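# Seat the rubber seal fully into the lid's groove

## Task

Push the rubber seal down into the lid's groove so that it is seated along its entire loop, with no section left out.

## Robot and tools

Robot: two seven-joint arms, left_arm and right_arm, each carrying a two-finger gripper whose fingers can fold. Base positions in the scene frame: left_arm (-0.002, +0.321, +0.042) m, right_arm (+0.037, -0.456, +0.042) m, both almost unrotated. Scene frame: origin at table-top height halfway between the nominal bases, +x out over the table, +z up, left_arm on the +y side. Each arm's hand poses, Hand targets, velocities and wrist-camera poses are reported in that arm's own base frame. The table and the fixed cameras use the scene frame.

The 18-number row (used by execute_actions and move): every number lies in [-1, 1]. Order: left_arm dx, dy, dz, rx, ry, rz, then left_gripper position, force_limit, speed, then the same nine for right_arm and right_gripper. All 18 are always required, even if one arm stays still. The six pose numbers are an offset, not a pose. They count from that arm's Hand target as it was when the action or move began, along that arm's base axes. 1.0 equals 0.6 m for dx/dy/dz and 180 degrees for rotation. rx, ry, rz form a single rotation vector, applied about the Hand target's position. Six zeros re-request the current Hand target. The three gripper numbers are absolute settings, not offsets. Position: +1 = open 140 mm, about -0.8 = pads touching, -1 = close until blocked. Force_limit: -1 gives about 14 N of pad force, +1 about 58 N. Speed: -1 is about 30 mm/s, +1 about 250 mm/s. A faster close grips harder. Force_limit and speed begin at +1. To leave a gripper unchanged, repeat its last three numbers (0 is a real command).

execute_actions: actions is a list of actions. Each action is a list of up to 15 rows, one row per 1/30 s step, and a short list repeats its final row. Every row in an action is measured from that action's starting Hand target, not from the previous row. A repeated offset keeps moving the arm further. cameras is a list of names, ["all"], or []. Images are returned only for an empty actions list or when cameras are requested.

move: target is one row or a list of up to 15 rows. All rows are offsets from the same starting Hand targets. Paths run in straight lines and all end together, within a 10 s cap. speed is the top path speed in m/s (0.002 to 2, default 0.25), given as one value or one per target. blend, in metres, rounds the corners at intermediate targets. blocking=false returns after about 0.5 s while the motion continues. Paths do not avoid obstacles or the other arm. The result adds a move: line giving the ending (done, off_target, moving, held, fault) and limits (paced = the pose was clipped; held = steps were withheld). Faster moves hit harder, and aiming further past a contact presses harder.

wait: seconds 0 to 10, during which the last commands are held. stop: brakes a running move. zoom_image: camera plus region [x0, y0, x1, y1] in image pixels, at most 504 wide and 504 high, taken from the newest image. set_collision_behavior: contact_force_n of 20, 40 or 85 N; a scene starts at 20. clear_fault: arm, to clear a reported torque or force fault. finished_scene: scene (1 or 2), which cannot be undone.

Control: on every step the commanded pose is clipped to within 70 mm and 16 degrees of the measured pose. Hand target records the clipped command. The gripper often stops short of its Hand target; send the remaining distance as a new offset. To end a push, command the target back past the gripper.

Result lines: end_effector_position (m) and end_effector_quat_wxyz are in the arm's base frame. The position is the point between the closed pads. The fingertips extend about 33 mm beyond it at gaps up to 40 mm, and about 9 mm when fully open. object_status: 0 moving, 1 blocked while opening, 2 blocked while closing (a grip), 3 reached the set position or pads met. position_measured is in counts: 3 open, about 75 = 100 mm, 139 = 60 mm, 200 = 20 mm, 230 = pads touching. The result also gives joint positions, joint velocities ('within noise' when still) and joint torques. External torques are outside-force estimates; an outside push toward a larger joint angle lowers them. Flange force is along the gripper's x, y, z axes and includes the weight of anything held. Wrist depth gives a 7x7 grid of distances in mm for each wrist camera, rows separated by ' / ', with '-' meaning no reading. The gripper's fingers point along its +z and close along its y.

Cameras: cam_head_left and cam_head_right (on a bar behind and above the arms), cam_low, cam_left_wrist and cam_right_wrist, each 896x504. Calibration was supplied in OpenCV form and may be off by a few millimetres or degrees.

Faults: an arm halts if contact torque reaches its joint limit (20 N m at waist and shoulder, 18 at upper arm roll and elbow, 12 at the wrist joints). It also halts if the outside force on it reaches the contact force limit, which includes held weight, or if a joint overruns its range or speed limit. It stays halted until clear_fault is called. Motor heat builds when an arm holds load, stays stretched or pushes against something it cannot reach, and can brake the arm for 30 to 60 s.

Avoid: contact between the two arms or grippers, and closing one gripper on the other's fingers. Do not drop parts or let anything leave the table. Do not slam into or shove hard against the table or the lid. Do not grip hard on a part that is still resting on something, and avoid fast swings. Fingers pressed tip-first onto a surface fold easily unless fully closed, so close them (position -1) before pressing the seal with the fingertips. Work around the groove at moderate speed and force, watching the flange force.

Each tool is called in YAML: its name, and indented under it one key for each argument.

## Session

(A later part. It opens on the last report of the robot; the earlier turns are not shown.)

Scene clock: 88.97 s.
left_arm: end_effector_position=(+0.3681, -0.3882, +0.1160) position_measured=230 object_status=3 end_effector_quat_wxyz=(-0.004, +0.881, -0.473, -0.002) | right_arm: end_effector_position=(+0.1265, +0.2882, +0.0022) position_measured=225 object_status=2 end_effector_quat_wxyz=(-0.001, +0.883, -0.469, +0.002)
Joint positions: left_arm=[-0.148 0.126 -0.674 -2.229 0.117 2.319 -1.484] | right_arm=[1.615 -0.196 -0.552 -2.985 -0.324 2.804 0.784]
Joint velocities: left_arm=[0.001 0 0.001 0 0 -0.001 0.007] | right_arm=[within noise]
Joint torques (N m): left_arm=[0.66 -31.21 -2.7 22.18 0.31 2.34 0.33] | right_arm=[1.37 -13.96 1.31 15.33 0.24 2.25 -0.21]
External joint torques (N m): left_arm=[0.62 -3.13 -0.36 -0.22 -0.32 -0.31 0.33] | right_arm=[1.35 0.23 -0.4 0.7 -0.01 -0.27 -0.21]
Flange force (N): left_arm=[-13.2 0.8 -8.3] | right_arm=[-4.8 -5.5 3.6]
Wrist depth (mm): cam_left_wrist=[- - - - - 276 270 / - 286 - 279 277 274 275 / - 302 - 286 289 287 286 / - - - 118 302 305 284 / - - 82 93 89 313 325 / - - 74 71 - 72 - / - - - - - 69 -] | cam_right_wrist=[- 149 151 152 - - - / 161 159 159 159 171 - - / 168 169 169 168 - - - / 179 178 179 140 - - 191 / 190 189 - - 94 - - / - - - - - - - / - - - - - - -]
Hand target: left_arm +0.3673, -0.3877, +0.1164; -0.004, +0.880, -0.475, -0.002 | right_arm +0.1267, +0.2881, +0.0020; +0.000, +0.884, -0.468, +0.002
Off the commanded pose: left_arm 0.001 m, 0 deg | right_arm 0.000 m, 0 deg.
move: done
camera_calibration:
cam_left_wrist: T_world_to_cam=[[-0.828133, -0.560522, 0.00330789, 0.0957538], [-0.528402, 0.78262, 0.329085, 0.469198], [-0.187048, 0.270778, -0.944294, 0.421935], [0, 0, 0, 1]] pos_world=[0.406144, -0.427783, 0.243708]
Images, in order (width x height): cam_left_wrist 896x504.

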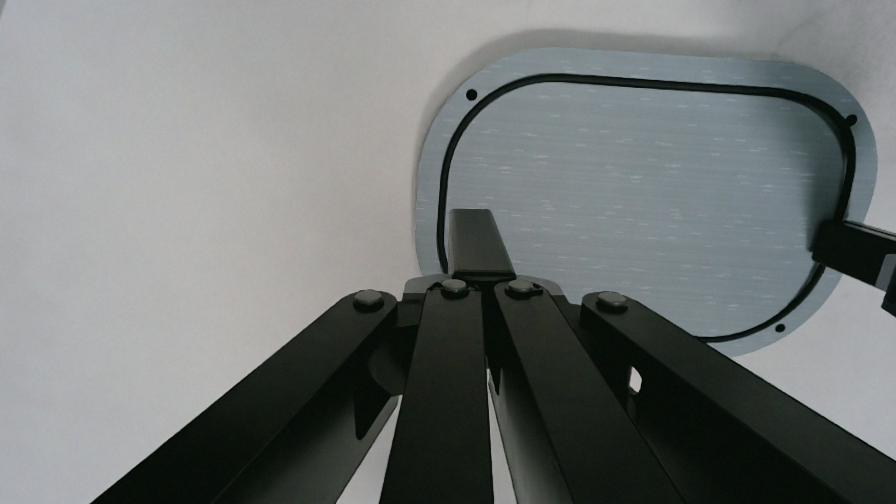

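move:
  target:
    - [-0.0282,-0.1427,-0.1807,0,0,0,-1,-0.9,-1,0,0,0,0,0,0,-1,-0.9,-1]
    - [-0.0282,-0.1427,-0.199,0,0,0,-1,-0.9,-1,0,0,0,0,0,0,-1,-0.9,-1]
    - [-0.0282,-0.1427,-0.1807,0,0,0,-1,-0.9,-1,0,0,0,0,0,0,-1,-0.9,-1]
    - [-0.057,-0.1595,-0.1807,0,0,0,-1,-0.9,-1,0,0,0,0,0,0,-1,-0.9,-1]
    - [-0.057,-0.1595,-0.199,0,0,0,-1,-0.9,-1,0,0,0,0,0,0,-1,-0.9,-1]
    - [-0.057,-0.1595,-0.1807,0,0,0,-1,-0.9,-1,0,0,0,0,0,0,-1,-0.9,-1]
    - [-0.0858,-0.1763,-0.1807,0,0,0,-1,-0.9,-1,0,0,0,0,0,0,-1,-0.9,-1]
    - [-0.0858,-0.1763,-0.199,0,0,0,-1,-0.9,-1,0,0,0,0,0,0,-1,-0.9,-1]
    - [-0.0858,-0.1763,-0.1807,0,0,0,-1,-0.9,-1,0,0,0,0,0,0,-1,-0.9,-1]
  speed: [0.15,0.04,0.06,0.06,0.04,0.06,0.06,0.04,0.06]
  blend: [0.003,0,0.003,0.003,0,0.003,0.003,0,0]

move:
  target:
    - [-0.0287,-0.0169,0,0,0,0,-1,-0.9,-1,0,0,0,0,0,0,-1,-0.9,-1]
    - [-0.0287,-0.0169,-0.0183,0,0,0,-1,-0.9,-1,0,0,0,0,0,0,-1,-0.9,-1]
    - [-0.0287,-0.0169,0,0,0,0,-1,-0.9,-1,0,0,0,0,0,0,-1,-0.9,-1]
    - [-0.0575,-0.0337,0,0,0,0,-1,-0.9,-1,0,0,0,0,0,0,-1,-0.9,-1]
    - [-0.0575,-0.0337,-0.0183,0,0,0,-1,-0.9,-1,0,0,0,0,0,0,-1,-0.9,-1]
    - [-0.0575,-0.0337,0,0,0,0,-1,-0.9,-1,0,0,0,0,0,0,-1,-0.9,-1]
  speed: [0.06,0.04,0.06,0.06,0.04,0.06]
  blend: [0.003,0,0.003,0.003,0,0]
  cameras: ["cam_left_wrist","cam_right_wrist"]

zoom_image:
  camera: "cam_left_wrist"
  region: [420, 80, 896, 400]

zoom_image:
  camera: "cam_right_wrist"
  region: [300, 0, 550, 230]

Scene clock: 95.47 s.
left_arm: end_effector_position=(+0.3163, -0.4942, +0.0074) position_measured=230 object_status=3 end_effector_quat_wxyz=(-0.004, +0.879, -0.476, -0.001) | right_arm: end_effector_position=(+0.1265, +0.2881, +0.0022) position_measured=225 object_status=2 end_effector_quat_wxyz=(-0.001, +0.883, -0.469, +0.002)
Joint positions: left_arm=[-0.514 0.485 -0.494 -2.066 0.369 2.461 -1.831] | right_arm=[1.615 -0.196 -0.552 -2.985 -0.324 2.803 0.784]
Joint velocities: left_arm=[0.002 0 -0.002 0.001 -0.001 -0.004 0.001] | right_arm=[within noise]
Joint torques (N m): left_arm=[0.59 -42.81 -6.9 19.83 0.22 2.27 0.12] | right_arm=[1.37 -13.94 1.39 15.26 0.28 2.25 -0.14]
External joint torques (N m): left_arm=[0.68 -3.02 0.21 -0.19 -0.35 -0.37 0.12] | right_arm=[1.35 0.25 -0.33 0.63 0.03 -0.26 -0.14]
Flange force (N): left_arm=[-8.1 -1.7 -7.8] | right_arm=[-4.9 -5.2 3.6]
Wrist depth (mm): cam_left_wrist=[172 172 175 171 170 173 171 / 180 180 179 181 179 178 179 / 187 185 184 185 185 185 186 / - 186 185 123 183 185 196 / - 196 83 94 89 190 204 / - - 74 71 - 72 213 / - - - - - 69 -] | cam_right_wrist=[151 151 151 150 - - - / 161 159 159 158 - - - / 169 168 168 168 178 - - / - 178 179 140 - - - / 189 190 - - 94 - - / - - - - - - - / - - - - - - -]
Hand target: left_arm +0.3158, -0.4934, +0.0080; -0.004, +0.880, -0.475, -0.002 | right_arm +0.1267, +0.2881, +0.0020; +0.000, +0.884, -0.468, +0.002
Off the commanded pose: left_arm 0.001 m, 0 deg | right_arm 0.000 m, 0 deg.
move: done

Scene clock: 95.97 s.
left_arm: end_effector_position=(+0.3161, -0.4943, +0.0074) position_measured=230 object_status=3 end_effector_quat_wxyz=(-0.004, +0.879, -0.476, -0.001) | right_arm: end_effector_position=(+0.1265, +0.2881, +0.0022) position_measured=225 object_status=2 end_effector_quat_wxyz=(-0.001, +0.883, -0.469, +0.002)
Joint positions: left_arm=[-0.515 0.485 -0.494 -2.066 0.369 2.461 -1.831] | right_arm=[1.615 -0.196 -0.552 -2.985 -0.324 2.803 0.784]
Joint torques (N m): left_arm=[0.25 -42.43 -6.6 20.16 0.52 2.49 0.05] | right_arm=[1.32 -14 1.29 15.26 0.27 2.27 -0.13]
External joint torques (N m): left_arm=[0.23 -2.73 0.4 0.21 -0.04 -0.13 0.05] | right_arm=[1.3 0.24 -0.43 0.6 0.02 -0.26 -0.13]
Flange force (N): left_arm=[-5.5 -0.8 -5.6] | right_arm=[-4.6 -5.1 3.6]
Wrist depth (mm): cam_left_wrist=[171 172 172 170 170 170 169 / 182 180 179 179 179 178 180 / 188 188 184 185 185 189 185 / - 185 183 180 184 184 196 / - 197 83 94 89 192 203 / 222 - 75 71 - 72 202 / - - - - - 69 -] | cam_right_wrist=[151 151 151 151 - 161 161 / 160 159 159 159 170 - - / 168 168 168 168 - - - / 178 178 177 141 - - - / 187 190 - - 94 - - / - - - - - - - / - - - - - - -]
Hand target: left_arm +0.3162, -0.4942, +0.0074; -0.004, +0.879, -0.476, -0.001 (not the last commanded pose) | right_arm +0.1267, +0.2881, +0.0020; +0.000, +0.884, -0.468, +0.002
Off the commanded pose: left_arm 0.040 m, 0 deg | right_arm 0.000 m, 0 deg.
move: held (left_arm; a check stopped the path); path passed 0 of 6 targets; limits=held
pose unreachable (left arm): on one or more control steps of this call, first in action 0 (counted from 0), this arm could not follow its commanded pose, so it was not sent that pose on those steps. It may still have moved: this result reports where it is.
cause: moving toward the commanded pose would bring a part of the arm too close to another arm (a part of this arm just beyond joint 7 (wrist roll) and a part of the right arm just beyond its joint 7 (wrist roll), at the place that arm is still heading or pushing toward).
camera_calibration:
cam_left_wrist: T_world_to_cam=[[-0.83217, -0.554509, 0.00362867, -0.00221249], [-0.522792, 0.786721, 0.328267, 0.560654], [-0.184881, 0.271277, -0.944578, 0.337975], [0, 0, 0, 1]] pos_world=[0.353749, -0.533989, 0.135208]
cam_right_wrist: T_world_to_cam=[[-0.823457, -0.567365, 0.00391348, 0.272658], [-0.53282, 0.775654, 0.338325, -0.158173], [-0.194989, 0.276511, -0.941021, 0.0921043], [0, 0, 0, 1]] pos_world=[0.158204, 0.251916, 0.139119]
Images, in order (width x height): cam_left_wrist 896x504, cam_right_wrist 896x504.

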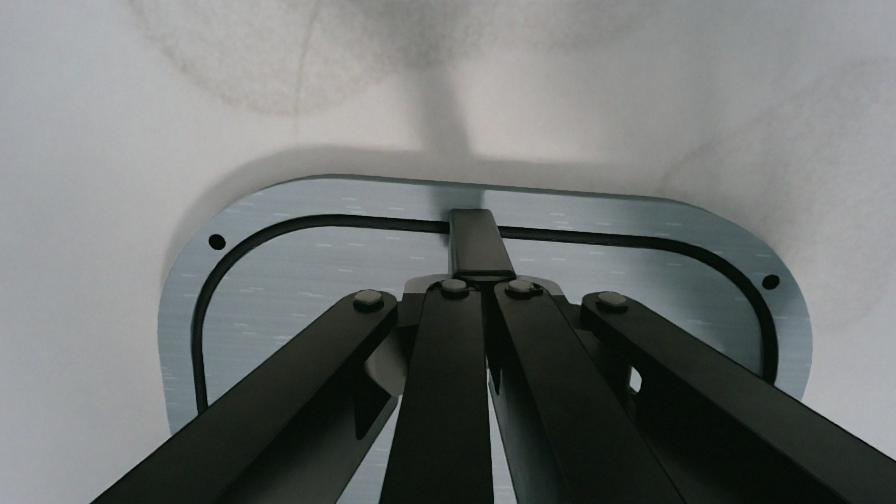

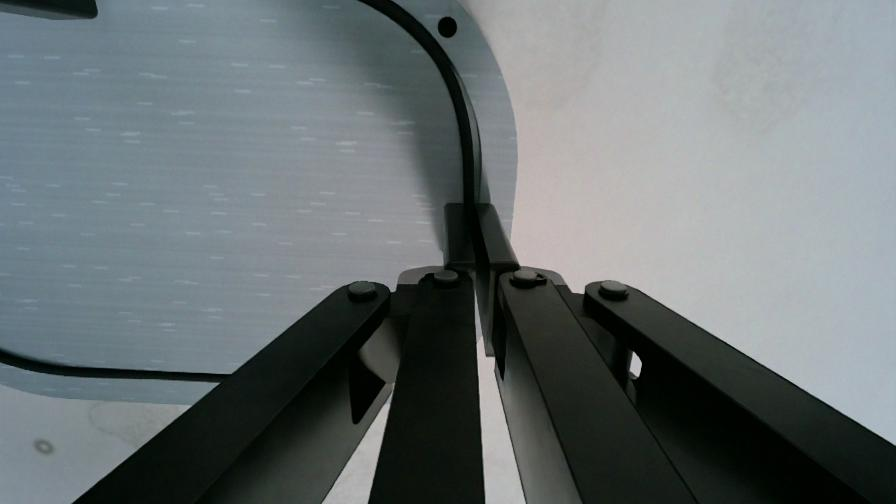

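Scaled by 1.059 from the camera's 896x504 image, which has a finer 1280x720 frame.

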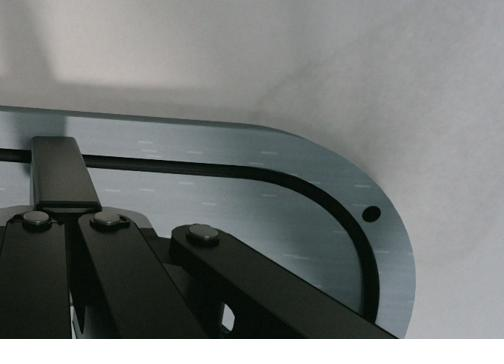

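Scaled by 2.016 from the camera's 896x504 image, which has a finer 1280x720 frame.

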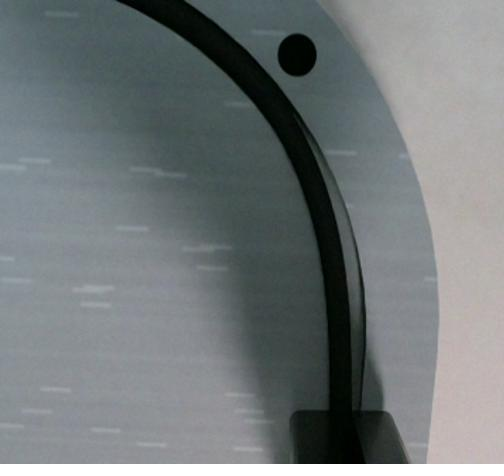

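move:
  target:
    - [0.06,0.2,0.2,0,0,0,-1,-0.9,-1,-0.003,-0.0021,0,0,0,0,-1,-0.9,-1]
    - [0.06,0.2,0.2,0,0,0,-1,-0.9,-1,-0.003,-0.0021,-0.003,0,0,0,-0.6,-0.9,-1]
    - [0.06,0.2,0.2,0,0,0,-1,-0.9,-1,-0.003,-0.0021,0.03,0,0,0,-0.6,-0.9,-1]
  speed: [0.15,0.02,0.05]
  cameras: ["cam_left_wrist","cam_right_wrist","cam_head_right"]

zoom_image:
  camera: "cam_right_wrist"
  region: [300, 0, 550, 230]

zoom_image:
  camera: "cam_left_wrist"
  region: [380, 0, 880, 380]

Scene clock: 100.87 s.
left_arm: end_effector_position=(+0.3525, -0.3752, +0.1271) position_measured=230 object_status=3 end_effector_quat_wxyz=(-0.004, +0.880, -0.475, +0.000) | right_arm: end_effector_position=(+0.1249, +0.2877, +0.0199) position_measured=205 object_status=3 end_effector_quat_wxyz=(-0.001, +0.884, -0.467, +0.002)
Joint positions: left_arm=[-0.224 0.03 -0.597 -2.294 0.034 2.316 -1.424] | right_arm=[1.574 -0.283 -0.512 -2.988 -0.347 2.719 0.797]
Joint velocities: left_arm=[within noise] | right_arm=[0 -0.001 0 -0.001 -0.001 -0.003 0.001]
Joint torques (N m): left_arm=[0.47 -29.65 -0.3 22.22 0.31 2.36 0.29] | right_arm=[0.38 -13.98 2.28 16.2 0.33 2.27 0.24]
External joint torques (N m): left_arm=[0.56 -2.93 0.29 -0.4 -0.33 -0.31 0.29] | right_arm=[0.41 -1.05 0.1 0.35 0.01 -0.22 0.24]
Flange force (N): left_arm=[-12.3 0.6 -7.0] | right_arm=[-0.1 2.2 -5.8]
Wrist depth (mm): cam_left_wrist=[- 283 284 279 274 277 - / 302 - - 287 - 288 285 / 313 - - 298 298 299 292 / - - 328 113 - 312 274 / 356 - 82 94 89 89 - / - - 74 71 - 72 354 / - - - - - 69 -] | cam_right_wrist=[- 166 167 167 - - - / 176 176 176 176 - - 184 / 186 186 186 185 202 197 - / 197 199 197 192 206 - - / - - - - - - - / - - - - - - - / - - - - - - -]
Hand target: left_arm +0.3522, -0.3742, +0.1274; -0.004, +0.879, -0.476, -0.001 | right_arm +0.1249, +0.2868, +0.0200; +0.000, +0.884, -0.468, +0.002
Off the commanded pose: left_arm 0.001 m, 0 deg | right_arm 0.001 m, 0 deg.
move: done
camera_calibration:
cam_left_wrist: T_world_to_cam=[[-0.831434, -0.555619, 0.00216037, 0.09321], [-0.524456, 0.786074, 0.327161, 0.447176], [-0.183475, 0.27088, -0.944966, 0.424785], [0, 0, 0, 1]] pos_world=[0.38996, -0.41479, 0.254908]
cam_right_wrist: T_world_to_cam=[[-0.820341, -0.571856, 0.00448653, 0.271938], [-0.536902, 0.772853, 0.338283, -0.163297], [-0.196917, 0.275098, -0.941034, 0.109135], [0, 0, 0, 1]] pos_world=[0.156898, 0.251691, 0.15672]
Images, in order (width x height): cam_head_right 896x504, cam_left_wrist 896x504, cam_right_wrist 896x504.

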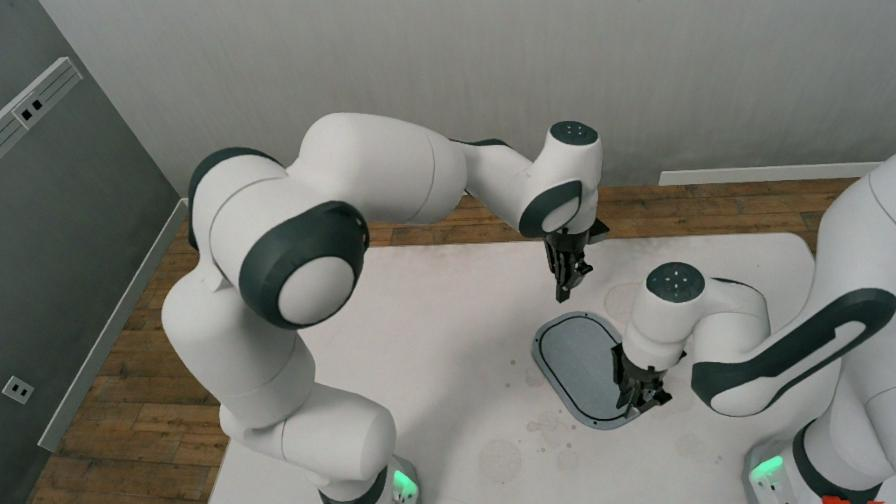

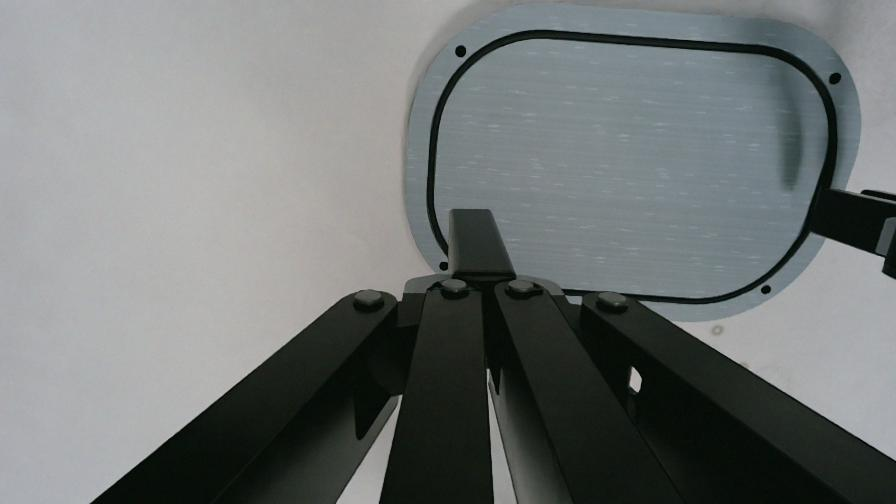

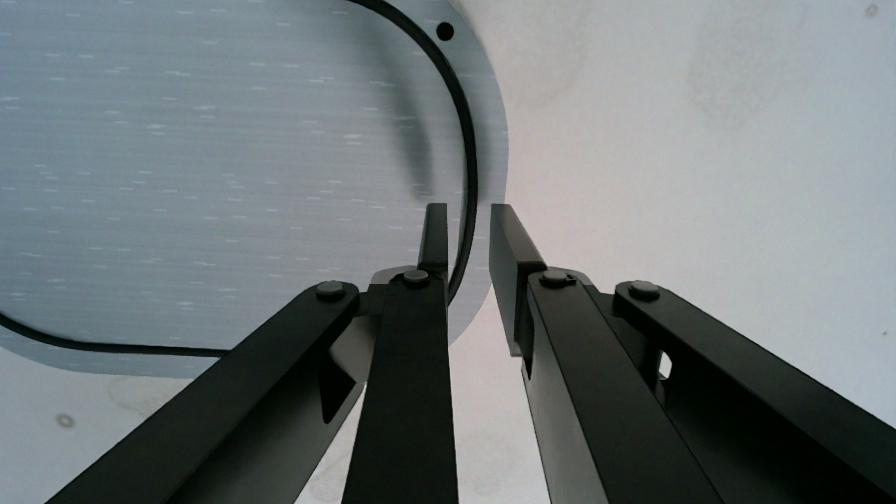

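Scaled by 2.016 from the camera's 896x504 image, which has a finer 1280x720 frame.

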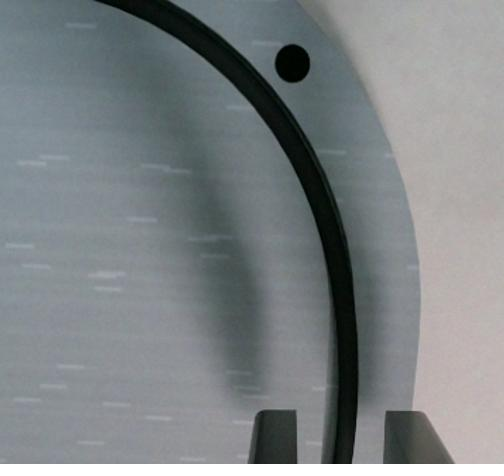

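Scaled by 1.008 from the camera's 896x504 image, which has a finer 1280x720 frame.

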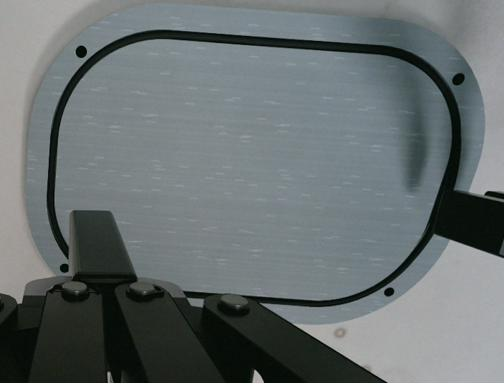

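move:
  target:
    - [0,0,0,0,0,0,-1,-0.9,-1,0,0,0.25,0,0,0,-0.6,-0.9,-1]
    - [0,0,0,0,0,0,-1,-0.9,-1,0,-0.25,0.42,0,0,0,-0.6,-0.9,-1]
  blend: 0.03

move:
  target:
    - [-0.0892,-0.2203,-0.199,0,0,0,-1,-0.9,-1,0,0,0,0,0,0,-0.6,-0.9,-1]
    - [-0.0892,-0.2203,-0.2178,0,0,0,-1,-0.9,-1,0,0,0,0,0,0,-0.6,-0.9,-1]
    - [-0.0892,-0.2203,-0.199,0,0,0,-1,-0.9,-1,0,0,0,0,0,0,-0.6,-0.9,-1]
    - [-0.1182,-0.2368,-0.199,0,0,0,-1,-0.9,-1,0,0,0,0,0,0,-0.6,-0.9,-1]
    - [-0.1182,-0.2368,-0.2178,0,0,0,-1,-0.9,-1,0,0,0,0,0,0,-0.6,-0.9,-1]
    - [-0.1182,-0.2368,-0.199,0,0,0,-1,-0.9,-1,0,0,0,0,0,0,-0.6,-0.9,-1]
    - [-0.1472,-0.2533,-0.199,0,0,0,-1,-0.9,-1,0,0,0,0,0,0,-0.6,-0.9,-1]
    - [-0.1472,-0.2533,-0.2178,0,0,0,-1,-0.9,-1,0,0,0,0,0,0,-0.6,-0.9,-1]
    - [-0.1472,-0.2533,-0.199,0,0,0,-1,-0.9,-1,0,0,0,0,0,0,-0.6,-0.9,-1]
  speed: [0.15,0.05,0.06,0.06,0.05,0.06,0.06,0.05,0.06]
  blend: [0.003,0,0.003,0.003,0,0.003,0.003,0,0]
  cameras: ["cam_left_wrist","cam_right_wrist","cam_head_right"]

Scene clock: 105.13 s.
left_arm: end_effector_position=(+0.3525, -0.3752, +0.1271) position_measured=230 object_status=3 end_effector_quat_wxyz=(-0.004, +0.880, -0.475, +0.000) | right_arm: end_effector_position=(+0.1251, +0.1372, +0.2714) position_measured=205 object_status=3 end_effector_quat_wxyz=(+0.000, +0.882, -0.471, +0.002)
Joint positions: left_arm=[-0.224 0.03 -0.597 -2.294 0.034 2.316 -1.424] | right_arm=[1.338 -1.377 -0.294 -2.83 -0.295 1.465 0.658]
Joint velocities: left_arm=[within noise] | right_arm=[-0.001 0 -0.001 0 -0.001 -0.004 -0.003]
Joint torques (N m): left_arm=[0.4 -29.59 -0.33 22.24 0.3 2.36 0.31] | right_arm=[1.34 8.53 4.67 22.97 0.77 2.28 -0.4]
External joint torques (N m): left_arm=[0.42 -2.95 0.19 -0.28 -0.33 -0.29 0.31] | right_arm=[1.34 -1.01 -0.44 0.6 0.04 -0.24 -0.4]
Flange force (N): left_arm=[-12.0 0.7 -7.1] | right_arm=[2.1 2.1 -1.3]
Wrist depth (mm): cam_left_wrist=[- - 291 271 271 274 274 / 296 - 302 288 290 284 285 / 313 317 - 300 285 299 298 / 322 329 - 123 - 307 - / - - 82 94 89 88 - / - - 74 71 - 72 - / - - - - - 69 -] | cam_right_wrist=[- - - - - 248 156 / - - - - 348 235 143 / - - - - 380 282 170 / 481 - - - - - - / - - - - - - 1416 / - - - - - - 1512 / - - - - - - -]
Hand target: left_arm +0.3522, -0.3742, +0.1274; -0.004, +0.879, -0.476, -0.001 | right_arm +0.1249, +0.1368, +0.2720; +0.000, +0.884, -0.468, +0.002
Off the commanded pose: left_arm 0.001 m, 0 deg | right_arm 0.001 m, 0 deg.
move: done

Scene clock: 109.83 s.
left_arm: end_effector_position=(+0.2643, -0.5268, +0.0074) position_measured=230 object_status=3 end_effector_quat_wxyz=(-0.004, +0.879, -0.477, +0.000) | right_arm: end_effector_position=(+0.1250, +0.1370, +0.2713) position_measured=205 object_status=3 end_effector_quat_wxyz=(+0.000, +0.882, -0.470, +0.002)
Joint positions: left_arm=[-0.673 0.478 -0.439 -2.059 0.33 2.467 -1.907] | right_arm=[1.339 -1.377 -0.294 -2.83 -0.295 1.465 0.657]
Joint velocities: left_arm=[0.002 0 -0.001 -0.001 0 -0.004 0] | right_arm=[within noise]
Joint torques (N m): left_arm=[0.45 -43.5 -6.2 20.08 0.22 2.33 0.11] | right_arm=[1.23 8.47 4.77 22.89 0.76 2.21 -0.23]
External joint torques (N m): left_arm=[0.57 -3.09 0.06 0.02 -0.35 -0.3 0.11] | right_arm=[1.26 -1.11 -0.31 0.53 0.02 -0.3 -0.23]
Flange force (N): left_arm=[-7.2 -2.2 -7.7] | right_arm=[1.9 3.0 -1.2]
Wrist depth (mm): cam_left_wrist=[172 172 171 171 171 171 171 / - 182 - 180 179 179 178 / 180 180 178 184 187 189 187 / 187 186 188 150 186 197 197 / 196 196 83 94 89 205 207 / 205 - 74 71 - 72 217 / - - - - - 69 -] | cam_right_wrist=[- - - - - 253 156 / - - - - 364 233 153 / - - 368 - 388 280 171 / 153 201 280 - - - - / - 155 - - - - 1416 / - - - - - - 1503 / - - - - - - -]
Hand target: left_arm +0.2639, -0.5261, +0.0080; -0.004, +0.879, -0.476, -0.001 | right_arm +0.1249, +0.1368, +0.2720; +0.000, +0.884, -0.468, +0.002
Off the commanded pose: left_arm 0.001 m, 0 deg | right_arm 0.001 m, 0 deg.
move: done
camera_calibration:
cam_left_wrist: T_world_to_cam=[[-0.833488, -0.552532, 0.00248713, -0.0619113], [-0.521642, 0.78836, 0.326157, 0.559799], [-0.182173, 0.270551, -0.945312, 0.336223], [0, 0, 0, 1]] pos_world=[0.301663, -0.566497, 0.135407]
cam_right_wrist: T_world_to_cam=[[-0.825294, -0.564674, 0.00567903, 0.184043], [-0.530342, 0.778491, 0.335692, -0.132752], [-0.193978, 0.274033, -0.941955, 0.387274], [0, 0, 0, 1]] pos_world=[0.156609, 0.101145, 0.408313]
Images, in order (width x height): cam_head_right 896x504, cam_left_wrist 896x504, cam_right_wrist 896x504.

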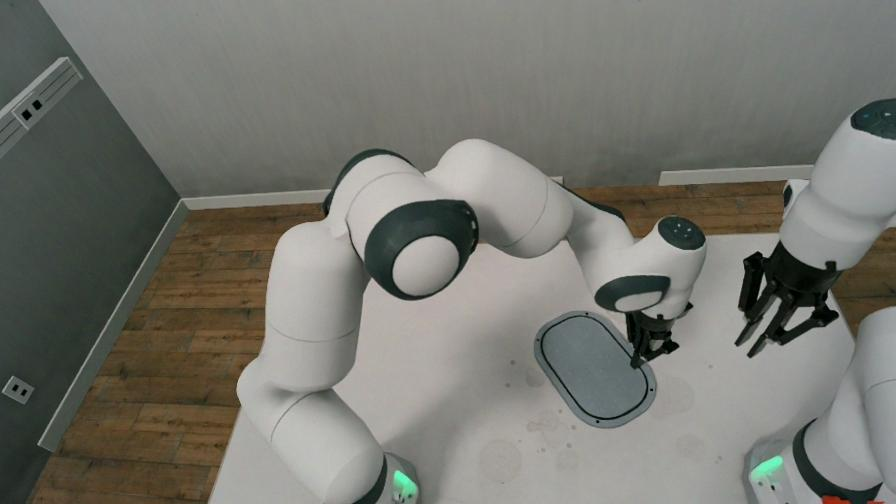

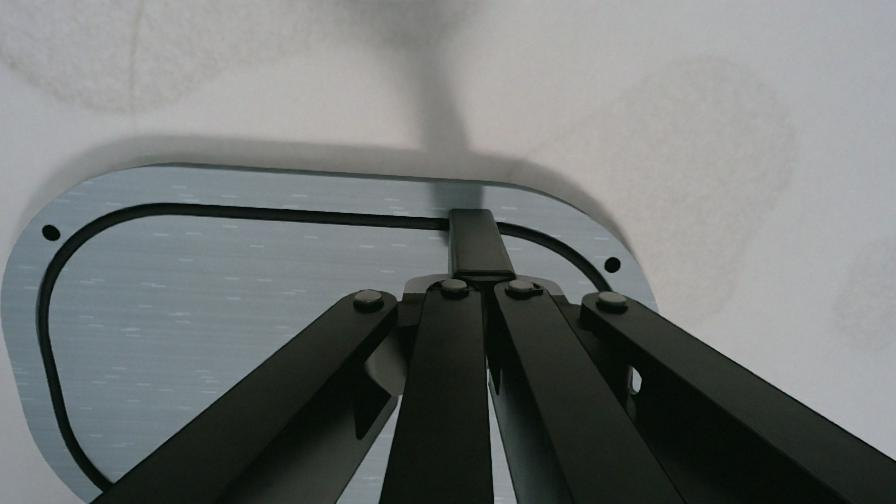

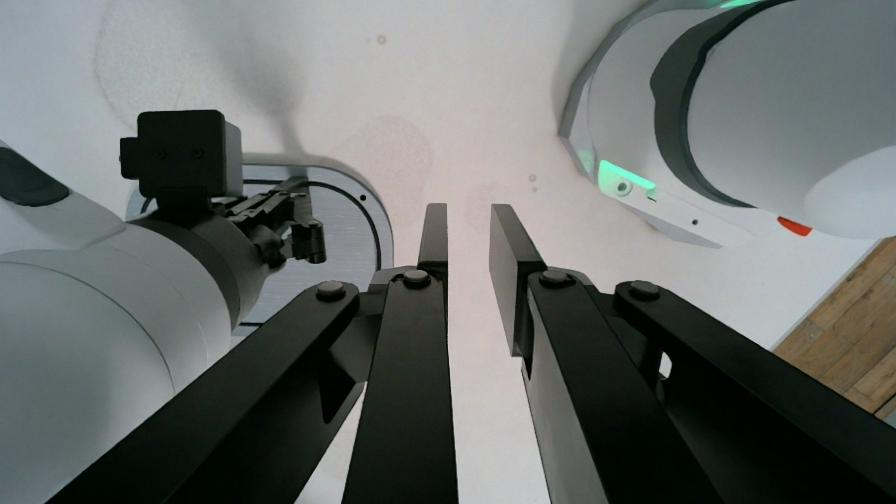

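move:
  target:
    - [-0.0322,-0.0167,0,0,0,0,-1,-0.9,-1,0,0,0,0,0,0,-0.6,-0.9,-1]
    - [-0.0322,-0.0167,-0.0188,0,0,0,-1,-0.9,-1,0,0,0,0,0,0,-0.6,-0.9,-1]
    - [-0.0322,-0.0167,0,0,0,0,-1,-0.9,-1,0,0,0,0,0,0,-0.6,-0.9,-1]
    - [-0.0652,-0.0222,0,0,0,0,-1,-0.9,-1,0,0,0,0,0,0,-0.6,-0.9,-1]
    - [-0.0652,-0.0222,-0.0188,0,0,0,-1,-0.9,-1,0,0,0,0,0,0,-0.6,-0.9,-1]
    - [-0.0652,-0.0222,0,0,0,0,-1,-0.9,-1,0,0,0,0,0,0,-0.6,-0.9,-1]
    - [-0.098,-0.016,0,0,0,0,-1,-0.9,-1,0,0,0,0,0,0,-0.6,-0.9,-1]
    - [-0.098,-0.016,-0.0188,0,0,0,-1,-0.9,-1,0,0,0,0,0,0,-0.6,-0.9,-1]
    - [-0.098,-0.016,0,0,0,0,-1,-0.9,-1,0,0,0,0,0,0,-0.6,-0.9,-1]
    - [-0.1272,0.001,0,0,0,0,-1,-0.9,-1,0,0,0,0,0,0,-0.6,-0.9,-1]
    - [-0.1272,0.001,-0.0188,0,0,0,-1,-0.9,-1,0,0,0,0,0,0,-0.6,-0.9,-1]
    - [-0.1272,0.001,0,0,0,0,-1,-0.9,-1,0,0,0,0,0,0,-0.6,-0.9,-1]
  speed: 0.06
  blend: [0.003,0,0.003,0.003,0,0.003,0.003,0,0.003,0.003,0,0]
  cameras: ["cam_left_wrist"]

Scene clock: 115.47 s.
left_arm: end_effector_position=(+0.1880, -0.5265, +0.0076) position_measured=230 object_status=3 end_effector_quat_wxyz=(-0.004, +0.879, -0.476, +0.000) | right_arm: end_effector_position=(+0.1250, +0.1370, +0.2713) position_measured=205 object_status=3 end_effector_quat_wxyz=(+0.000, +0.882, -0.470, +0.002)
Joint positions: left_arm=[-0.785 0.403 -0.436 -2.177 0.299 2.52 -2.015] | right_arm=[1.339 -1.377 -0.294 -2.83 -0.295 1.465 0.657]
Joint velocities: left_arm=[0.001 0.001 0 0.001 0 -0.003 -0.001] | right_arm=[within noise]
Joint torques (N m): left_arm=[0.66 -40.75 -4.94 19.36 0.22 2.31 0.15] | right_arm=[1.24 8.47 4.71 22.88 0.78 2.22 -0.22]
External joint torques (N m): left_arm=[0.63 -2.85 0.16 -0.32 -0.31 -0.34 0.15] | right_arm=[1.24 -1.09 -0.37 0.54 0.04 -0.29 -0.22]
Flange force (N): left_arm=[-7.4 -3.4 -7.9] | right_arm=[2.0 2.8 -1.1]
Wrist depth (mm): cam_left_wrist=[166 171 172 172 171 172 172 / 171 169 169 176 179 179 179 / 177 177 175 178 189 190 187 / 186 186 186 181 196 198 197 / 196 196 83 94 89 205 210 / 205 - 74 71 - 72 215 / - - - - - 69 -] | cam_right_wrist=[- 402 - - - 250 156 / - - 420 - 358 220 153 / - - - - - 281 163 / - 161 324 - 462 - - / 169 164 - - - - 1317 / - - - - - - - / - - - - - - -]
Hand target: left_arm +0.1876, -0.5255, +0.0080; -0.004, +0.879, -0.476, -0.001 | right_arm +0.1249, +0.1368, +0.2720; +0.000, +0.884, -0.468, +0.002
Off the commanded pose: left_arm 0.001 m, 0 deg | right_arm 0.001 m, 0 deg.
move: done
camera_calibration:
cam_left_wrist: T_world_to_cam=[[-0.832377, -0.554201, 0.00293138, -0.126351], [-0.523169, 0.787491, 0.325809, 0.519446], [-0.182872, 0.269663, -0.945431, 0.321945], [0, 0, 0, 1]] pos_world=[0.225461, -0.5659, 0.135507]
Images, in order (width x height): cam_left_wrist 896x504.

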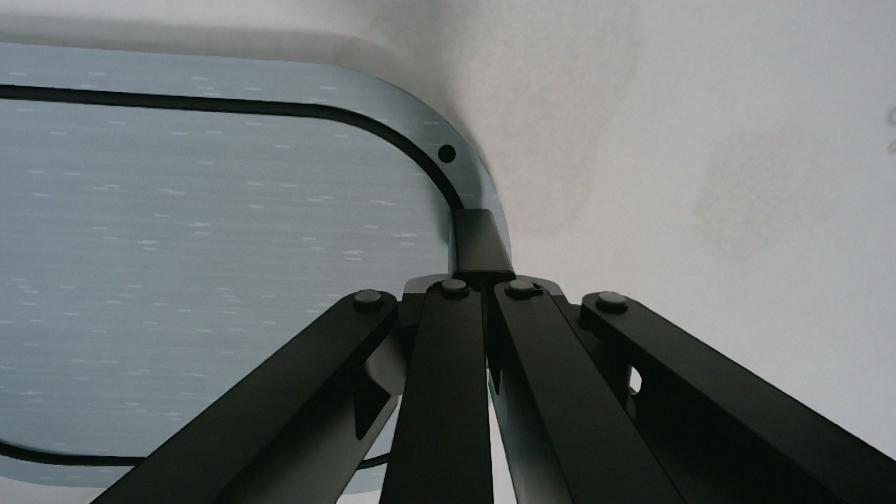

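move:
  target:
    - [-0.0212,0.0257,0,0,0,0,-1,-0.9,-1,0,0,0,0,0,0,-0.6,-0.9,-1]
    - [-0.0212,0.0257,-0.0188,0,0,0,-1,-0.9,-1,0,0,0,0,0,0,-0.6,-0.9,-1]
    - [-0.0212,0.0257,0,0,0,0,-1,-0.9,-1,0,0,0,0,0,0,-0.6,-0.9,-1]
    - [-0.0377,0.0547,0,0,0,0,-1,-0.9,-1,0,0,0,0,0,0,-0.6,-0.9,-1]
    - [-0.0377,0.0547,-0.0188,0,0,0,-1,-0.9,-1,0,0,0,0,0,0,-0.6,-0.9,-1]
    - [-0.0377,0.0547,0,0,0,0,-1,-0.9,-1,0,0,0,0,0,0,-0.6,-0.9,-1]
    - [-0.0542,0.0837,0,0,0,0,-1,-0.9,-1,0,0,0,0,0,0,-0.6,-0.9,-1]
    - [-0.0542,0.0837,-0.0188,0,0,0,-1,-0.9,-1,0,0,0,0,0,0,-0.6,-0.9,-1]
    - [-0.0542,0.0837,0,0,0,0,-1,-0.9,-1,0,0,0,0,0,0,-0.6,-0.9,-1]
    - [-0.0653,0.1153,0,0,0,0,-1,-0.9,-1,0,0,0,0,0,0,-0.6,-0.9,-1]
    - [-0.0653,0.1153,-0.0188,0,0,0,-1,-0.9,-1,0,0,0,0,0,0,-0.6,-0.9,-1]
    - [-0.0653,0.1153,0,0,0,0,-1,-0.9,-1,0,0,0,0,0,0,-0.6,-0.9,-1]
  speed: 0.06
  blend: [0.003,0,0.003,0.003,0,0.003,0.003,0,0.003,0.003,0,0]
  cameras: ["cam_left_wrist"]

zoom_image:
  camera: "cam_left_wrist"
  region: [250, 0, 560, 230]

Scene clock: 120.77 s.
left_arm: end_effector_position=(+0.1486, -0.4573, +0.0076) position_measured=230 object_status=3 end_effector_quat_wxyz=(-0.003, +0.880, -0.474, +0.000) | right_arm: end_effector_position=(+0.1250, +0.1370, +0.2713) position_measured=205 object_status=3 end_effector_quat_wxyz=(+0.000, +0.882, -0.470, +0.002)
Joint positions: left_arm=[-0.734 0.223 -0.498 -2.456 0.23 2.636 -2.006] | right_arm=[1.339 -1.377 -0.294 -2.83 -0.295 1.465 0.657]
Joint velocities: left_arm=[0.001 0 0 0 -0.002 -0.003 0.005] | right_arm=[within noise]
Joint torques (N m): left_arm=[0.46 -32.9 -3.47 17.87 0.1 2.22 0.26] | right_arm=[1.25 8.44 4.72 22.87 0.78 2.22 -0.23]
External joint torques (N m): left_arm=[0.38 -3.04 -0.61 -0.14 -0.33 -0.4 0.26] | right_arm=[1.2 -1.16 -0.39 0.54 0.04 -0.29 -0.23]
Flange force (N): left_arm=[-8.1 -3.5 -12.3] | right_arm=[2.2 3.1 -1.0]
Wrist depth (mm): cam_left_wrist=[161 161 161 160 171 173 172 / 167 169 169 170 176 181 180 / 177 177 176 176 186 188 189 / 186 186 185 182 199 - 199 / 194 196 93 94 89 208 208 / - - 75 71 - 72 221 / - - - - - 69 -] | cam_right_wrist=[- - - - 387 249 156 / - - - - 372 233 153 / - - 433 - 400 280 164 / - - - - - - - / - - - - - - 1384 / - - - - - - - / - - - - - - -]
Hand target: left_arm +0.1484, -0.4564, +0.0080; -0.004, +0.879, -0.476, -0.001 | right_arm +0.1249, +0.1368, +0.2720; +0.000, +0.884, -0.468, +0.002
Off the commanded pose: left_arm 0.001 m, 0 deg | right_arm 0.001 m, 0 deg.
move: done
camera_calibration:
cam_left_wrist: T_world_to_cam=[[-0.830015, -0.55773, 0.00356311, -0.122857], [-0.526284, 0.7853, 0.326082, 0.443784], [-0.184664, 0.268778, -0.945335, 0.296063], [0, 0, 0, 1]] pos_world=[0.186255, -0.496599, 0.135607]
Images, in order (width x height): cam_left_wrist 896x504.

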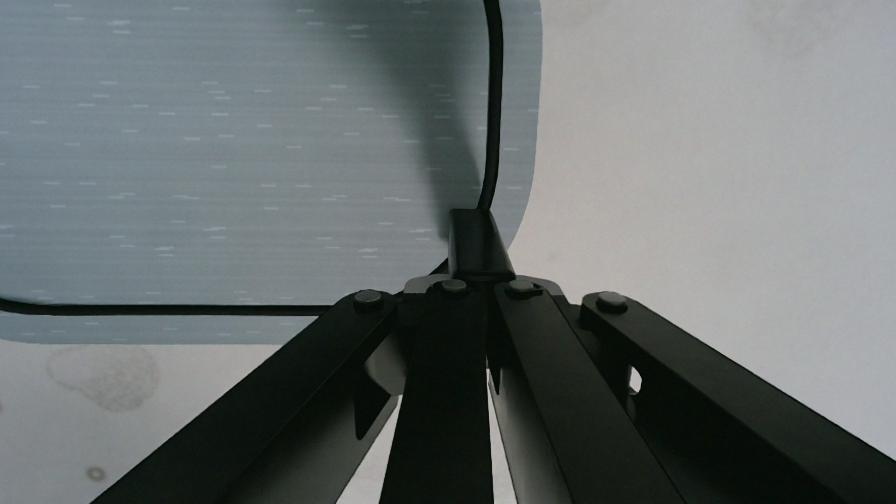

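Scaled by 1.626 from the camera's 896x504 image, which has a finer 1280x720 frame.

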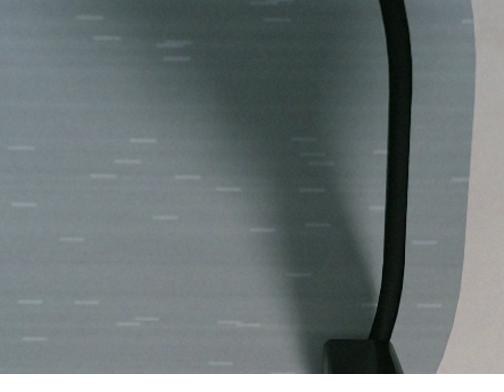

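move:
  target: [0.1,0.1,0.22,0,0,0,-1,-0.9,-1,0,0,0,0,0,0,-0.6,-0.9,-1]
  cameras: ["cam_left_wrist"]

zoom_image:
  camera: "cam_left_wrist"
  region: [200, 0, 650, 320]

Scene clock: 123.17 s.
left_arm: end_effector_position=(+0.2093, -0.3967, +0.1399) position_measured=230 object_status=3 end_effector_quat_wxyz=(-0.005, +0.881, -0.474, +0.000) | right_arm: end_effector_position=(+0.1250, +0.1370, +0.2713) position_measured=205 object_status=3 end_effector_quat_wxyz=(+0.000, +0.882, -0.470, +0.002)
Joint positions: left_arm=[-0.674 -0.198 -0.415 -2.497 -0.097 2.308 -1.599] | right_arm=[1.339 -1.377 -0.294 -2.83 -0.295 1.465 0.657]
Joint velocities: left_arm=[0.001 -0.001 0 -0.001 -0.001 -0.001 0.007] | right_arm=[within noise]
Joint torques (N m): left_arm=[-0.23 -23.66 2.48 22.54 0.39 2.34 0.38] | right_arm=[1.21 8.49 4.74 22.9 0.78 2.22 -0.24]
External joint torques (N m): left_arm=[-0.22 -1.96 0.48 0.06 -0.26 -0.32 0.38] | right_arm=[1.22 -1.04 -0.32 0.5 0.04 -0.3 -0.24]
Flange force (N): left_arm=[-7.1 -1.6 -5.2] | right_arm=[1.9 2.8 -1.1]
Wrist depth (mm): cam_left_wrist=[297 - 292 285 288 - - / - 296 - 295 300 310 - / - - 315 318 312 325 - / - - 341 118 - - - / - - 83 94 89 84 364 / 381 - 74 71 - 72 - / - - - - - 69 -] | cam_right_wrist=[- - - - - 253 165 / - - - - 350 234 153 / - - - 441 404 280 171 / - - 460 - - 411 - / - - - - - - 1467 / - - - - - - 1503 / - - - - - - -]
Hand target: left_arm +0.2084, -0.3964, +0.1400; -0.004, +0.879, -0.476, -0.001 | right_arm +0.1249, +0.1368, +0.2720; +0.000, +0.884, -0.468, +0.002
Off the commanded pose: left_arm 0.001 m, 0 deg | right_arm 0.001 m, 0 deg.
move: done
camera_calibration:
cam_left_wrist: T_world_to_cam=[[-0.829313, -0.558783, 0.00120787, -0.0393307], [-0.527777, 0.784002, 0.32679, 0.384744], [-0.183552, 0.270374, -0.945096, 0.41635], [0, 0, 0, 1]] pos_world=[0.246864, -0.436188, 0.267808]
Images, in order (width x height): cam_left_wrist 896x504.

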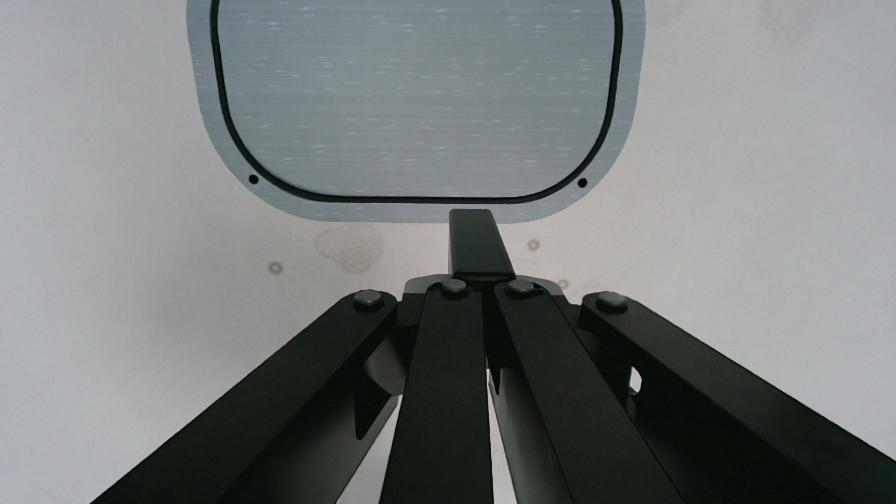

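Scaled by 1.120 from the camera's 896x504 image, which has a finer 1280x720 frame.

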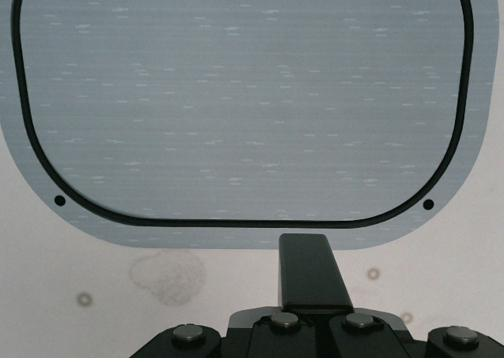

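move:
  target:
    - [-0.0995,-0.115,-0.22,0,0,0,-1,-0.9,-1,0,0,0,0,0,0,-0.6,-0.9,-1]
    - [-0.0995,-0.115,-0.2388,0,0,0,-1,-0.9,-1,0,0,0,0,0,0,-0.6,-0.9,-1]
    - [-0.0995,-0.115,-0.22,0,0,0,-1,-0.9,-1,0,0,0,0,0,0,-0.6,-0.9,-1]
    - [-0.1013,-0.0813,-0.22,0,0,0,-1,-0.9,-1,0,0,0,0,0,0,-0.6,-0.9,-1]
    - [-0.1013,-0.0813,-0.2388,0,0,0,-1,-0.9,-1,0,0,0,0,0,0,-0.6,-0.9,-1]
    - [-0.1013,-0.0813,-0.22,0,0,0,-1,-0.9,-1,0,0,0,0,0,0,-0.6,-0.9,-1]
    - [-0.0918,-0.0493,-0.22,0,0,0,-1,-0.9,-1,0,0,0,0,0,0,-0.6,-0.9,-1]
    - [-0.0918,-0.0493,-0.2388,0,0,0,-1,-0.9,-1,0,0,0,0,0,0,-0.6,-0.9,-1]
    - [-0.0918,-0.0493,-0.22,0,0,0,-1,-0.9,-1,0,0,0,0,0,0,-0.6,-0.9,-1]
    - [-0.0718,-0.0223,-0.22,0,0,0,-1,-0.9,-1,0,0,0,0,0,0,-0.6,-0.9,-1]
    - [-0.0718,-0.0223,-0.2388,0,0,0,-1,-0.9,-1,0,0,0,0,0,0,-0.6,-0.9,-1]
    - [-0.0718,-0.0223,-0.22,0,0,0,-1,-0.9,-1,0,0,0,0,0,0,-0.6,-0.9,-1]
  speed: [0.2,0.06,0.06,0.06,0.06,0.06,0.06,0.06,0.06,0.06,0.06,0.06]
  blend: [0.003,0,0.003,0.003,0,0.003,0.003,0,0.003,0.003,0,0]
  cameras: ["cam_left_wrist"]

Scene clock: 130.00 s.
left_arm: end_effector_position=(+0.1654, -0.4105, +0.0076) position_measured=230 object_status=3 end_effector_quat_wxyz=(-0.004, +0.880, -0.474, +0.000) | right_arm: end_effector_position=(+0.1250, +0.1370, +0.2713) position_measured=205 object_status=3 end_effector_quat_wxyz=(+0.000, +0.882, -0.470, +0.002)
Joint positions: left_arm=[-0.74 0.123 -0.431 -2.586 0.129 2.689 -1.866] | right_arm=[1.339 -1.377 -0.294 -2.83 -0.295 1.465 0.657]
Joint velocities: left_arm=[0 0 0 0 0 0 0.005] | right_arm=[within noise]
Joint torques (N m): left_arm=[0.66 -30.13 -1.52 17.33 0.06 2.28 0.4] | right_arm=[1.25 8.52 4.81 22.94 0.78 2.21 -0.22]
External joint torques (N m): left_arm=[0.69 -2.94 -0.19 -0.08 -0.33 -0.36 0.4] | right_arm=[1.28 -1 -0.29 0.54 0.04 -0.31 -0.22]
Flange force (N): left_arm=[-7.9 -3.7 -12.7] | right_arm=[1.6 2.8 -1.4]
Wrist depth (mm): cam_left_wrist=[161 162 161 161 161 174 173 / 169 169 168 169 168 180 180 / 177 177 177 177 179 190 188 / 184 186 186 150 199 197 201 / 213 - 82 94 89 89 208 / 221 - 74 71 - 72 - / - - - - - 69 -] | cam_right_wrist=[- - - - 414 251 156 / - - - - 351 233 153 / - - - 440 402 280 171 / - - - - 467 - - / - - - - - - 1503 / - - - - - - 1494 / - - - - - - -]
Hand target: left_arm +0.1653, -0.4097, +0.0080; -0.004, +0.879, -0.476, -0.001 | right_arm +0.1249, +0.1368, +0.2720; +0.000, +0.884, -0.468, +0.002
Off the commanded pose: left_arm 0.001 m, 0 deg | right_arm 0.001 m, 0 deg.
move: done
camera_calibration:
cam_left_wrist: T_world_to_cam=[[-0.830066, -0.557656, 0.00321125, -0.0826898], [-0.526164, 0.785074, 0.326819, 0.415807], [-0.184773, 0.269591, -0.945082, 0.286891], [0, 0, 0, 1]] pos_world=[0.203154, -0.449895, 0.135507]
Images, in order (width x height): cam_left_wrist 896x504.

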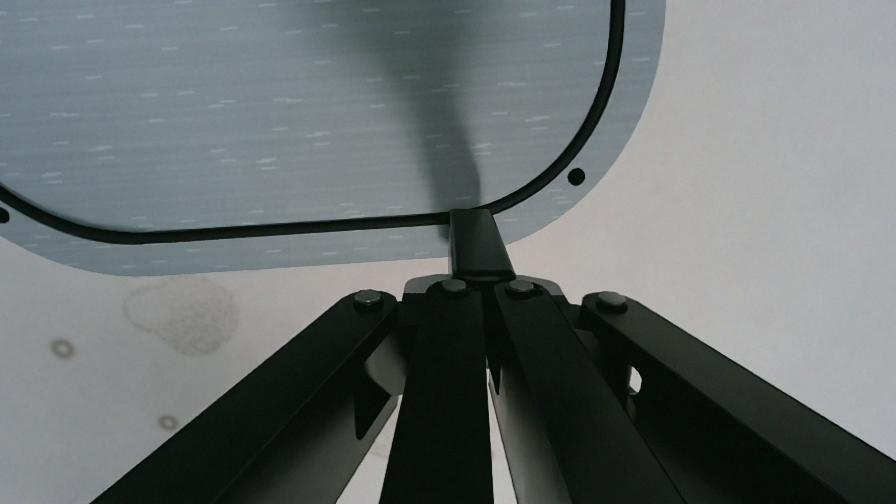

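move:
  target:
    - [0.0355,0.0065,0,0,0,0,-1,-0.9,-1,0,0,0,0,0,0,-0.6,-0.9,-1]
    - [0.0355,0.0065,-0.0185,0,0,0,-1,-0.9,-1,0,0,0,0,0,0,-0.6,-0.9,-1]
    - [0.0355,0.0065,0,0,0,0,-1,-0.9,-1,0,0,0,0,0,0,-0.6,-0.9,-1]
    - [0.0618,0.0267,0,0,0,0,-1,-0.9,-1,0,0,0,0,0,0,-0.6,-0.9,-1]
    - [0.0618,0.0267,-0.0185,0,0,0,-1,-0.9,-1,0,0,0,0,0,0,-0.6,-0.9,-1]
    - [0.0618,0.0267,0,0,0,0,-1,-0.9,-1,0,0,0,0,0,0,-0.6,-0.9,-1]
    - [0.0883,0.0468,0,0,0,0,-1,-0.9,-1,0,0,0,0,0,0,-0.6,-0.9,-1]
    - [0.0883,0.0468,-0.0185,0,0,0,-1,-0.9,-1,0,0,0,0,0,0,-0.6,-0.9,-1]
    - [0.0883,0.0468,0,0,0,0,-1,-0.9,-1,0,0,0,0,0,0,-0.6,-0.9,-1]
    - [0.1148,0.0672,0,0,0,0,-1,-0.9,-1,0,0,0,0,0,0,-0.6,-0.9,-1]
    - [0.1148,0.0672,-0.0185,0,0,0,-1,-0.9,-1,0,0,0,0,0,0,-0.6,-0.9,-1]
    - [0.1148,0.0672,0,0,0,0,-1,-0.9,-1,0,0,0,0,0,0,-0.6,-0.9,-1]
  speed: 0.06
  blend: [0.003,0,0.003,0.003,0,0.003,0.003,0,0.003,0.003,0,0]
  cameras: ["cam_left_wrist"]

Scene clock: 136.00 s.
left_arm: end_effector_position=(+0.2344, -0.3702, +0.0076) position_measured=230 object_status=3 end_effector_quat_wxyz=(-0.004, +0.880, -0.474, +0.000) | right_arm: end_effector_position=(+0.1250, +0.1370, +0.2713) position_measured=205 object_status=3 end_effector_quat_wxyz=(+0.000, +0.882, -0.470, +0.002)
Joint positions: left_arm=[-0.586 0.11 -0.406 -2.601 0.116 2.696 -1.676] | right_arm=[1.339 -1.377 -0.294 -2.83 -0.295 1.465 0.657]
Joint velocities: left_arm=[0 0.001 0.001 -0.002 0 -0.002 0.005] | right_arm=[within noise]
Joint torques (N m): left_arm=[0.63 -29.92 -1.38 17.17 0.05 2.31 0.34] | right_arm=[1.28 8.47 4.75 22.92 0.79 2.22 -0.22]
External joint torques (N m): left_arm=[0.66 -2.98 -0.26 -0.09 -0.33 -0.33 0.34] | right_arm=[1.29 -1.09 -0.32 0.5 0.05 -0.31 -0.22]
Flange force (N): left_arm=[-8.5 -1.9 -12.6] | right_arm=[1.8 3.0 -1.1]
Wrist depth (mm): cam_left_wrist=[170 160 162 160 161 160 161 / 181 171 169 170 168 169 168 / 189 177 177 176 177 177 179 / - 198 184 182 186 182 199 / 212 210 82 94 89 84 212 / 223 - 74 71 - 72 219 / - - - - - 69 -] | cam_right_wrist=[- - - - - 251 155 / - - - - 357 234 153 / - - - - 403 285 171 / - 469 - - - 414 - / - - - - - - 1408 / - - - - - - - / - - - - - - -]
Hand target: left_arm +0.2342, -0.3694, +0.0080; -0.004, +0.879, -0.476, -0.001 | right_arm +0.1249, +0.1368, +0.2720; +0.000, +0.884, -0.468, +0.002
Off the commanded pose: left_arm 0.001 m, 0 deg | right_arm 0.001 m, 0 deg.
move: done
camera_calibration:
cam_left_wrist: T_world_to_cam=[[-0.829972, -0.557798, 0.00285737, -0.00297564], [-0.526385, 0.784905, 0.326869, 0.420457], [-0.184569, 0.269788, -0.945065, 0.288798], [0, 0, 0, 1]] pos_world=[0.272156, -0.409593, 0.135507]
Images, in order (width x height): cam_left_wrist 896x504.

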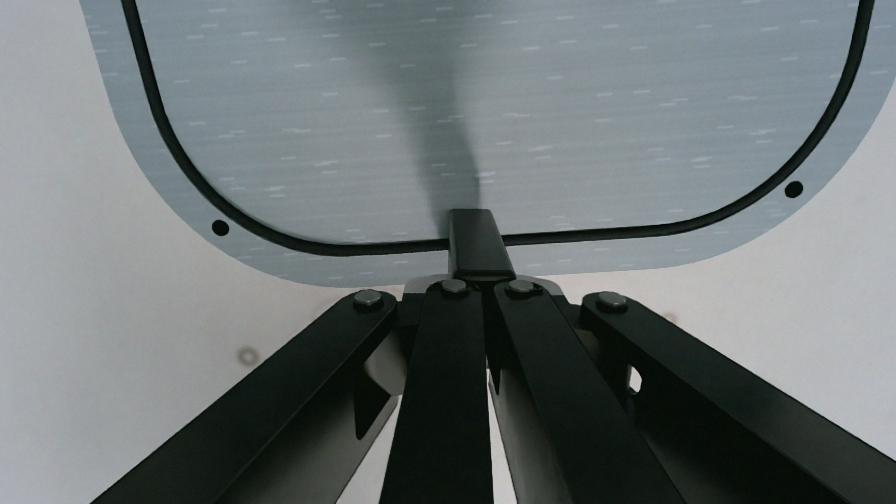

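move:
  target:
    - [0.0228,0.0172,0,0,0,0,-1,-0.9,-1,0,0,0,0,0,0,-0.6,-0.9,-1]
    - [0.0228,0.0172,-0.0185,0,0,0,-1,-0.9,-1,0,0,0,0,0,0,-0.6,-0.9,-1]
    - [0.0228,0.0172,0,0,0,0,-1,-0.9,-1,0,0,0,0,0,0,-0.6,-0.9,-1]
    - [0.0492,0.0377,0,0,0,0,-1,-0.9,-1,0,0,0,0,0,0,-0.6,-0.9,-1]
    - [0.0492,0.0377,-0.0185,0,0,0,-1,-0.9,-1,0,0,0,0,0,0,-0.6,-0.9,-1]
    - [0.0492,0.0377,0,0,0,0,-1,-0.9,-1,0,0,0,0,0,0,-0.6,-0.9,-1]
    - [0.0785,0.0585,0,0,0,0,-1,-0.9,-1,0,0,0,0,0,0,-0.6,-0.9,-1]
    - [0.0785,0.0585,-0.0185,0,0,0,-1,-0.9,-1,0,0,0,0,0,0,-0.6,-0.9,-1]
    - [0.0785,0.0585,0,0,0,0,-1,-0.9,-1,0,0,0,0,0,0,-0.6,-0.9,-1]
    - [0.1103,0.0688,0,0,0,0,-1,-0.9,-1,0,0,0,0,0,0,-0.6,-0.9,-1]
    - [0.1103,0.0688,-0.0185,0,0,0,-1,-0.9,-1,0,0,0,0,0,0,-0.6,-0.9,-1]
    - [0.1103,0.0688,0,0,0,0,-1,-0.9,-1,0,0,0,0,0,0,-0.6,-0.9,-1]
  speed: 0.06
  blend: [0.003,0,0.003,0.003,0,0.003,0.003,0,0.003,0.003,0,0]
  cameras: ["cam_left_wrist"]

Scene clock: 142.17 s.
left_arm: end_effector_position=(+0.3007, -0.3287, +0.0075) position_measured=230 object_status=3 end_effector_quat_wxyz=(-0.004, +0.880, -0.474, +0.000) | right_arm: end_effector_position=(+0.1250, +0.1370, +0.2713) position_measured=205 object_status=3 end_effector_quat_wxyz=(+0.000, +0.882, -0.470, +0.002)
Joint positions: left_arm=[-0.447 0.126 -0.369 -2.578 0.121 2.689 -1.504] | right_arm=[1.339 -1.377 -0.294 -2.83 -0.295 1.465 0.657]
Joint velocities: left_arm=[0.001 0.001 0.001 0.001 -0.001 -0.002 0.005] | right_arm=[within noise]
Joint torques (N m): left_arm=[0.65 -30.88 -1.35 17.42 0.06 2.37 0.31] | right_arm=[1.26 8.51 4.77 22.89 0.78 2.22 -0.25]
External joint torques (N m): left_arm=[0.61 -2.98 -0.25 -0.01 -0.31 -0.28 0.31] | right_arm=[1.23 -1.09 -0.33 0.6 0.04 -0.29 -0.25]
Flange force (N): left_arm=[-8.0 -0.4 -11.8] | right_arm=[1.9 2.8 -1.3]
Wrist depth (mm): cam_left_wrist=[- 173 163 161 161 161 161 / 181 179 177 169 169 168 168 / 190 - 194 177 177 176 176 / 200 - 199 135 185 185 185 / - - 83 94 89 203 209 / 223 - 75 71 - 72 219 / - - - - - 69 -] | cam_right_wrist=[- - 400 - 393 247 156 / - - 431 427 370 235 152 / - 434 - 437 435 306 170 / - - 451 - - - - / - - - - - - 1416 / - - - - - - 1467 / - - - - - - -]
Hand target: left_arm +0.3004, -0.3281, +0.0080; -0.004, +0.879, -0.476, -0.001 | right_arm +0.1249, +0.1368, +0.2720; +0.000, +0.884, -0.468, +0.002
Off the commanded pose: left_arm 0.001 m, 0 deg | right_arm 0.001 m, 0 deg.
move: done
camera_calibration:
cam_left_wrist: T_world_to_cam=[[-0.829999, -0.557759, 0.00255008, 0.0751288], [-0.526376, 0.784795, 0.327147, 0.422759], [-0.18447, 0.270189, -0.94497, 0.289854], [0, 0, 0, 1]] pos_world=[0.338356, -0.368191, 0.135408]
Images, in order (width x height): cam_left_wrist 896x504.

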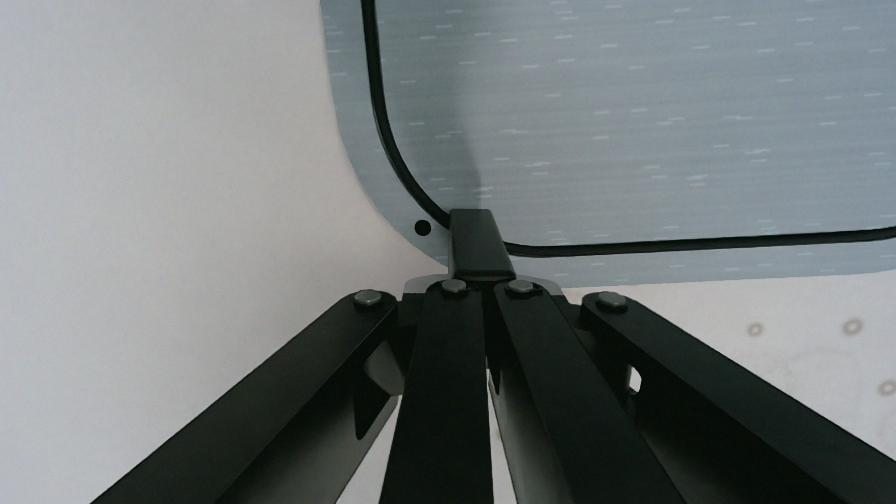

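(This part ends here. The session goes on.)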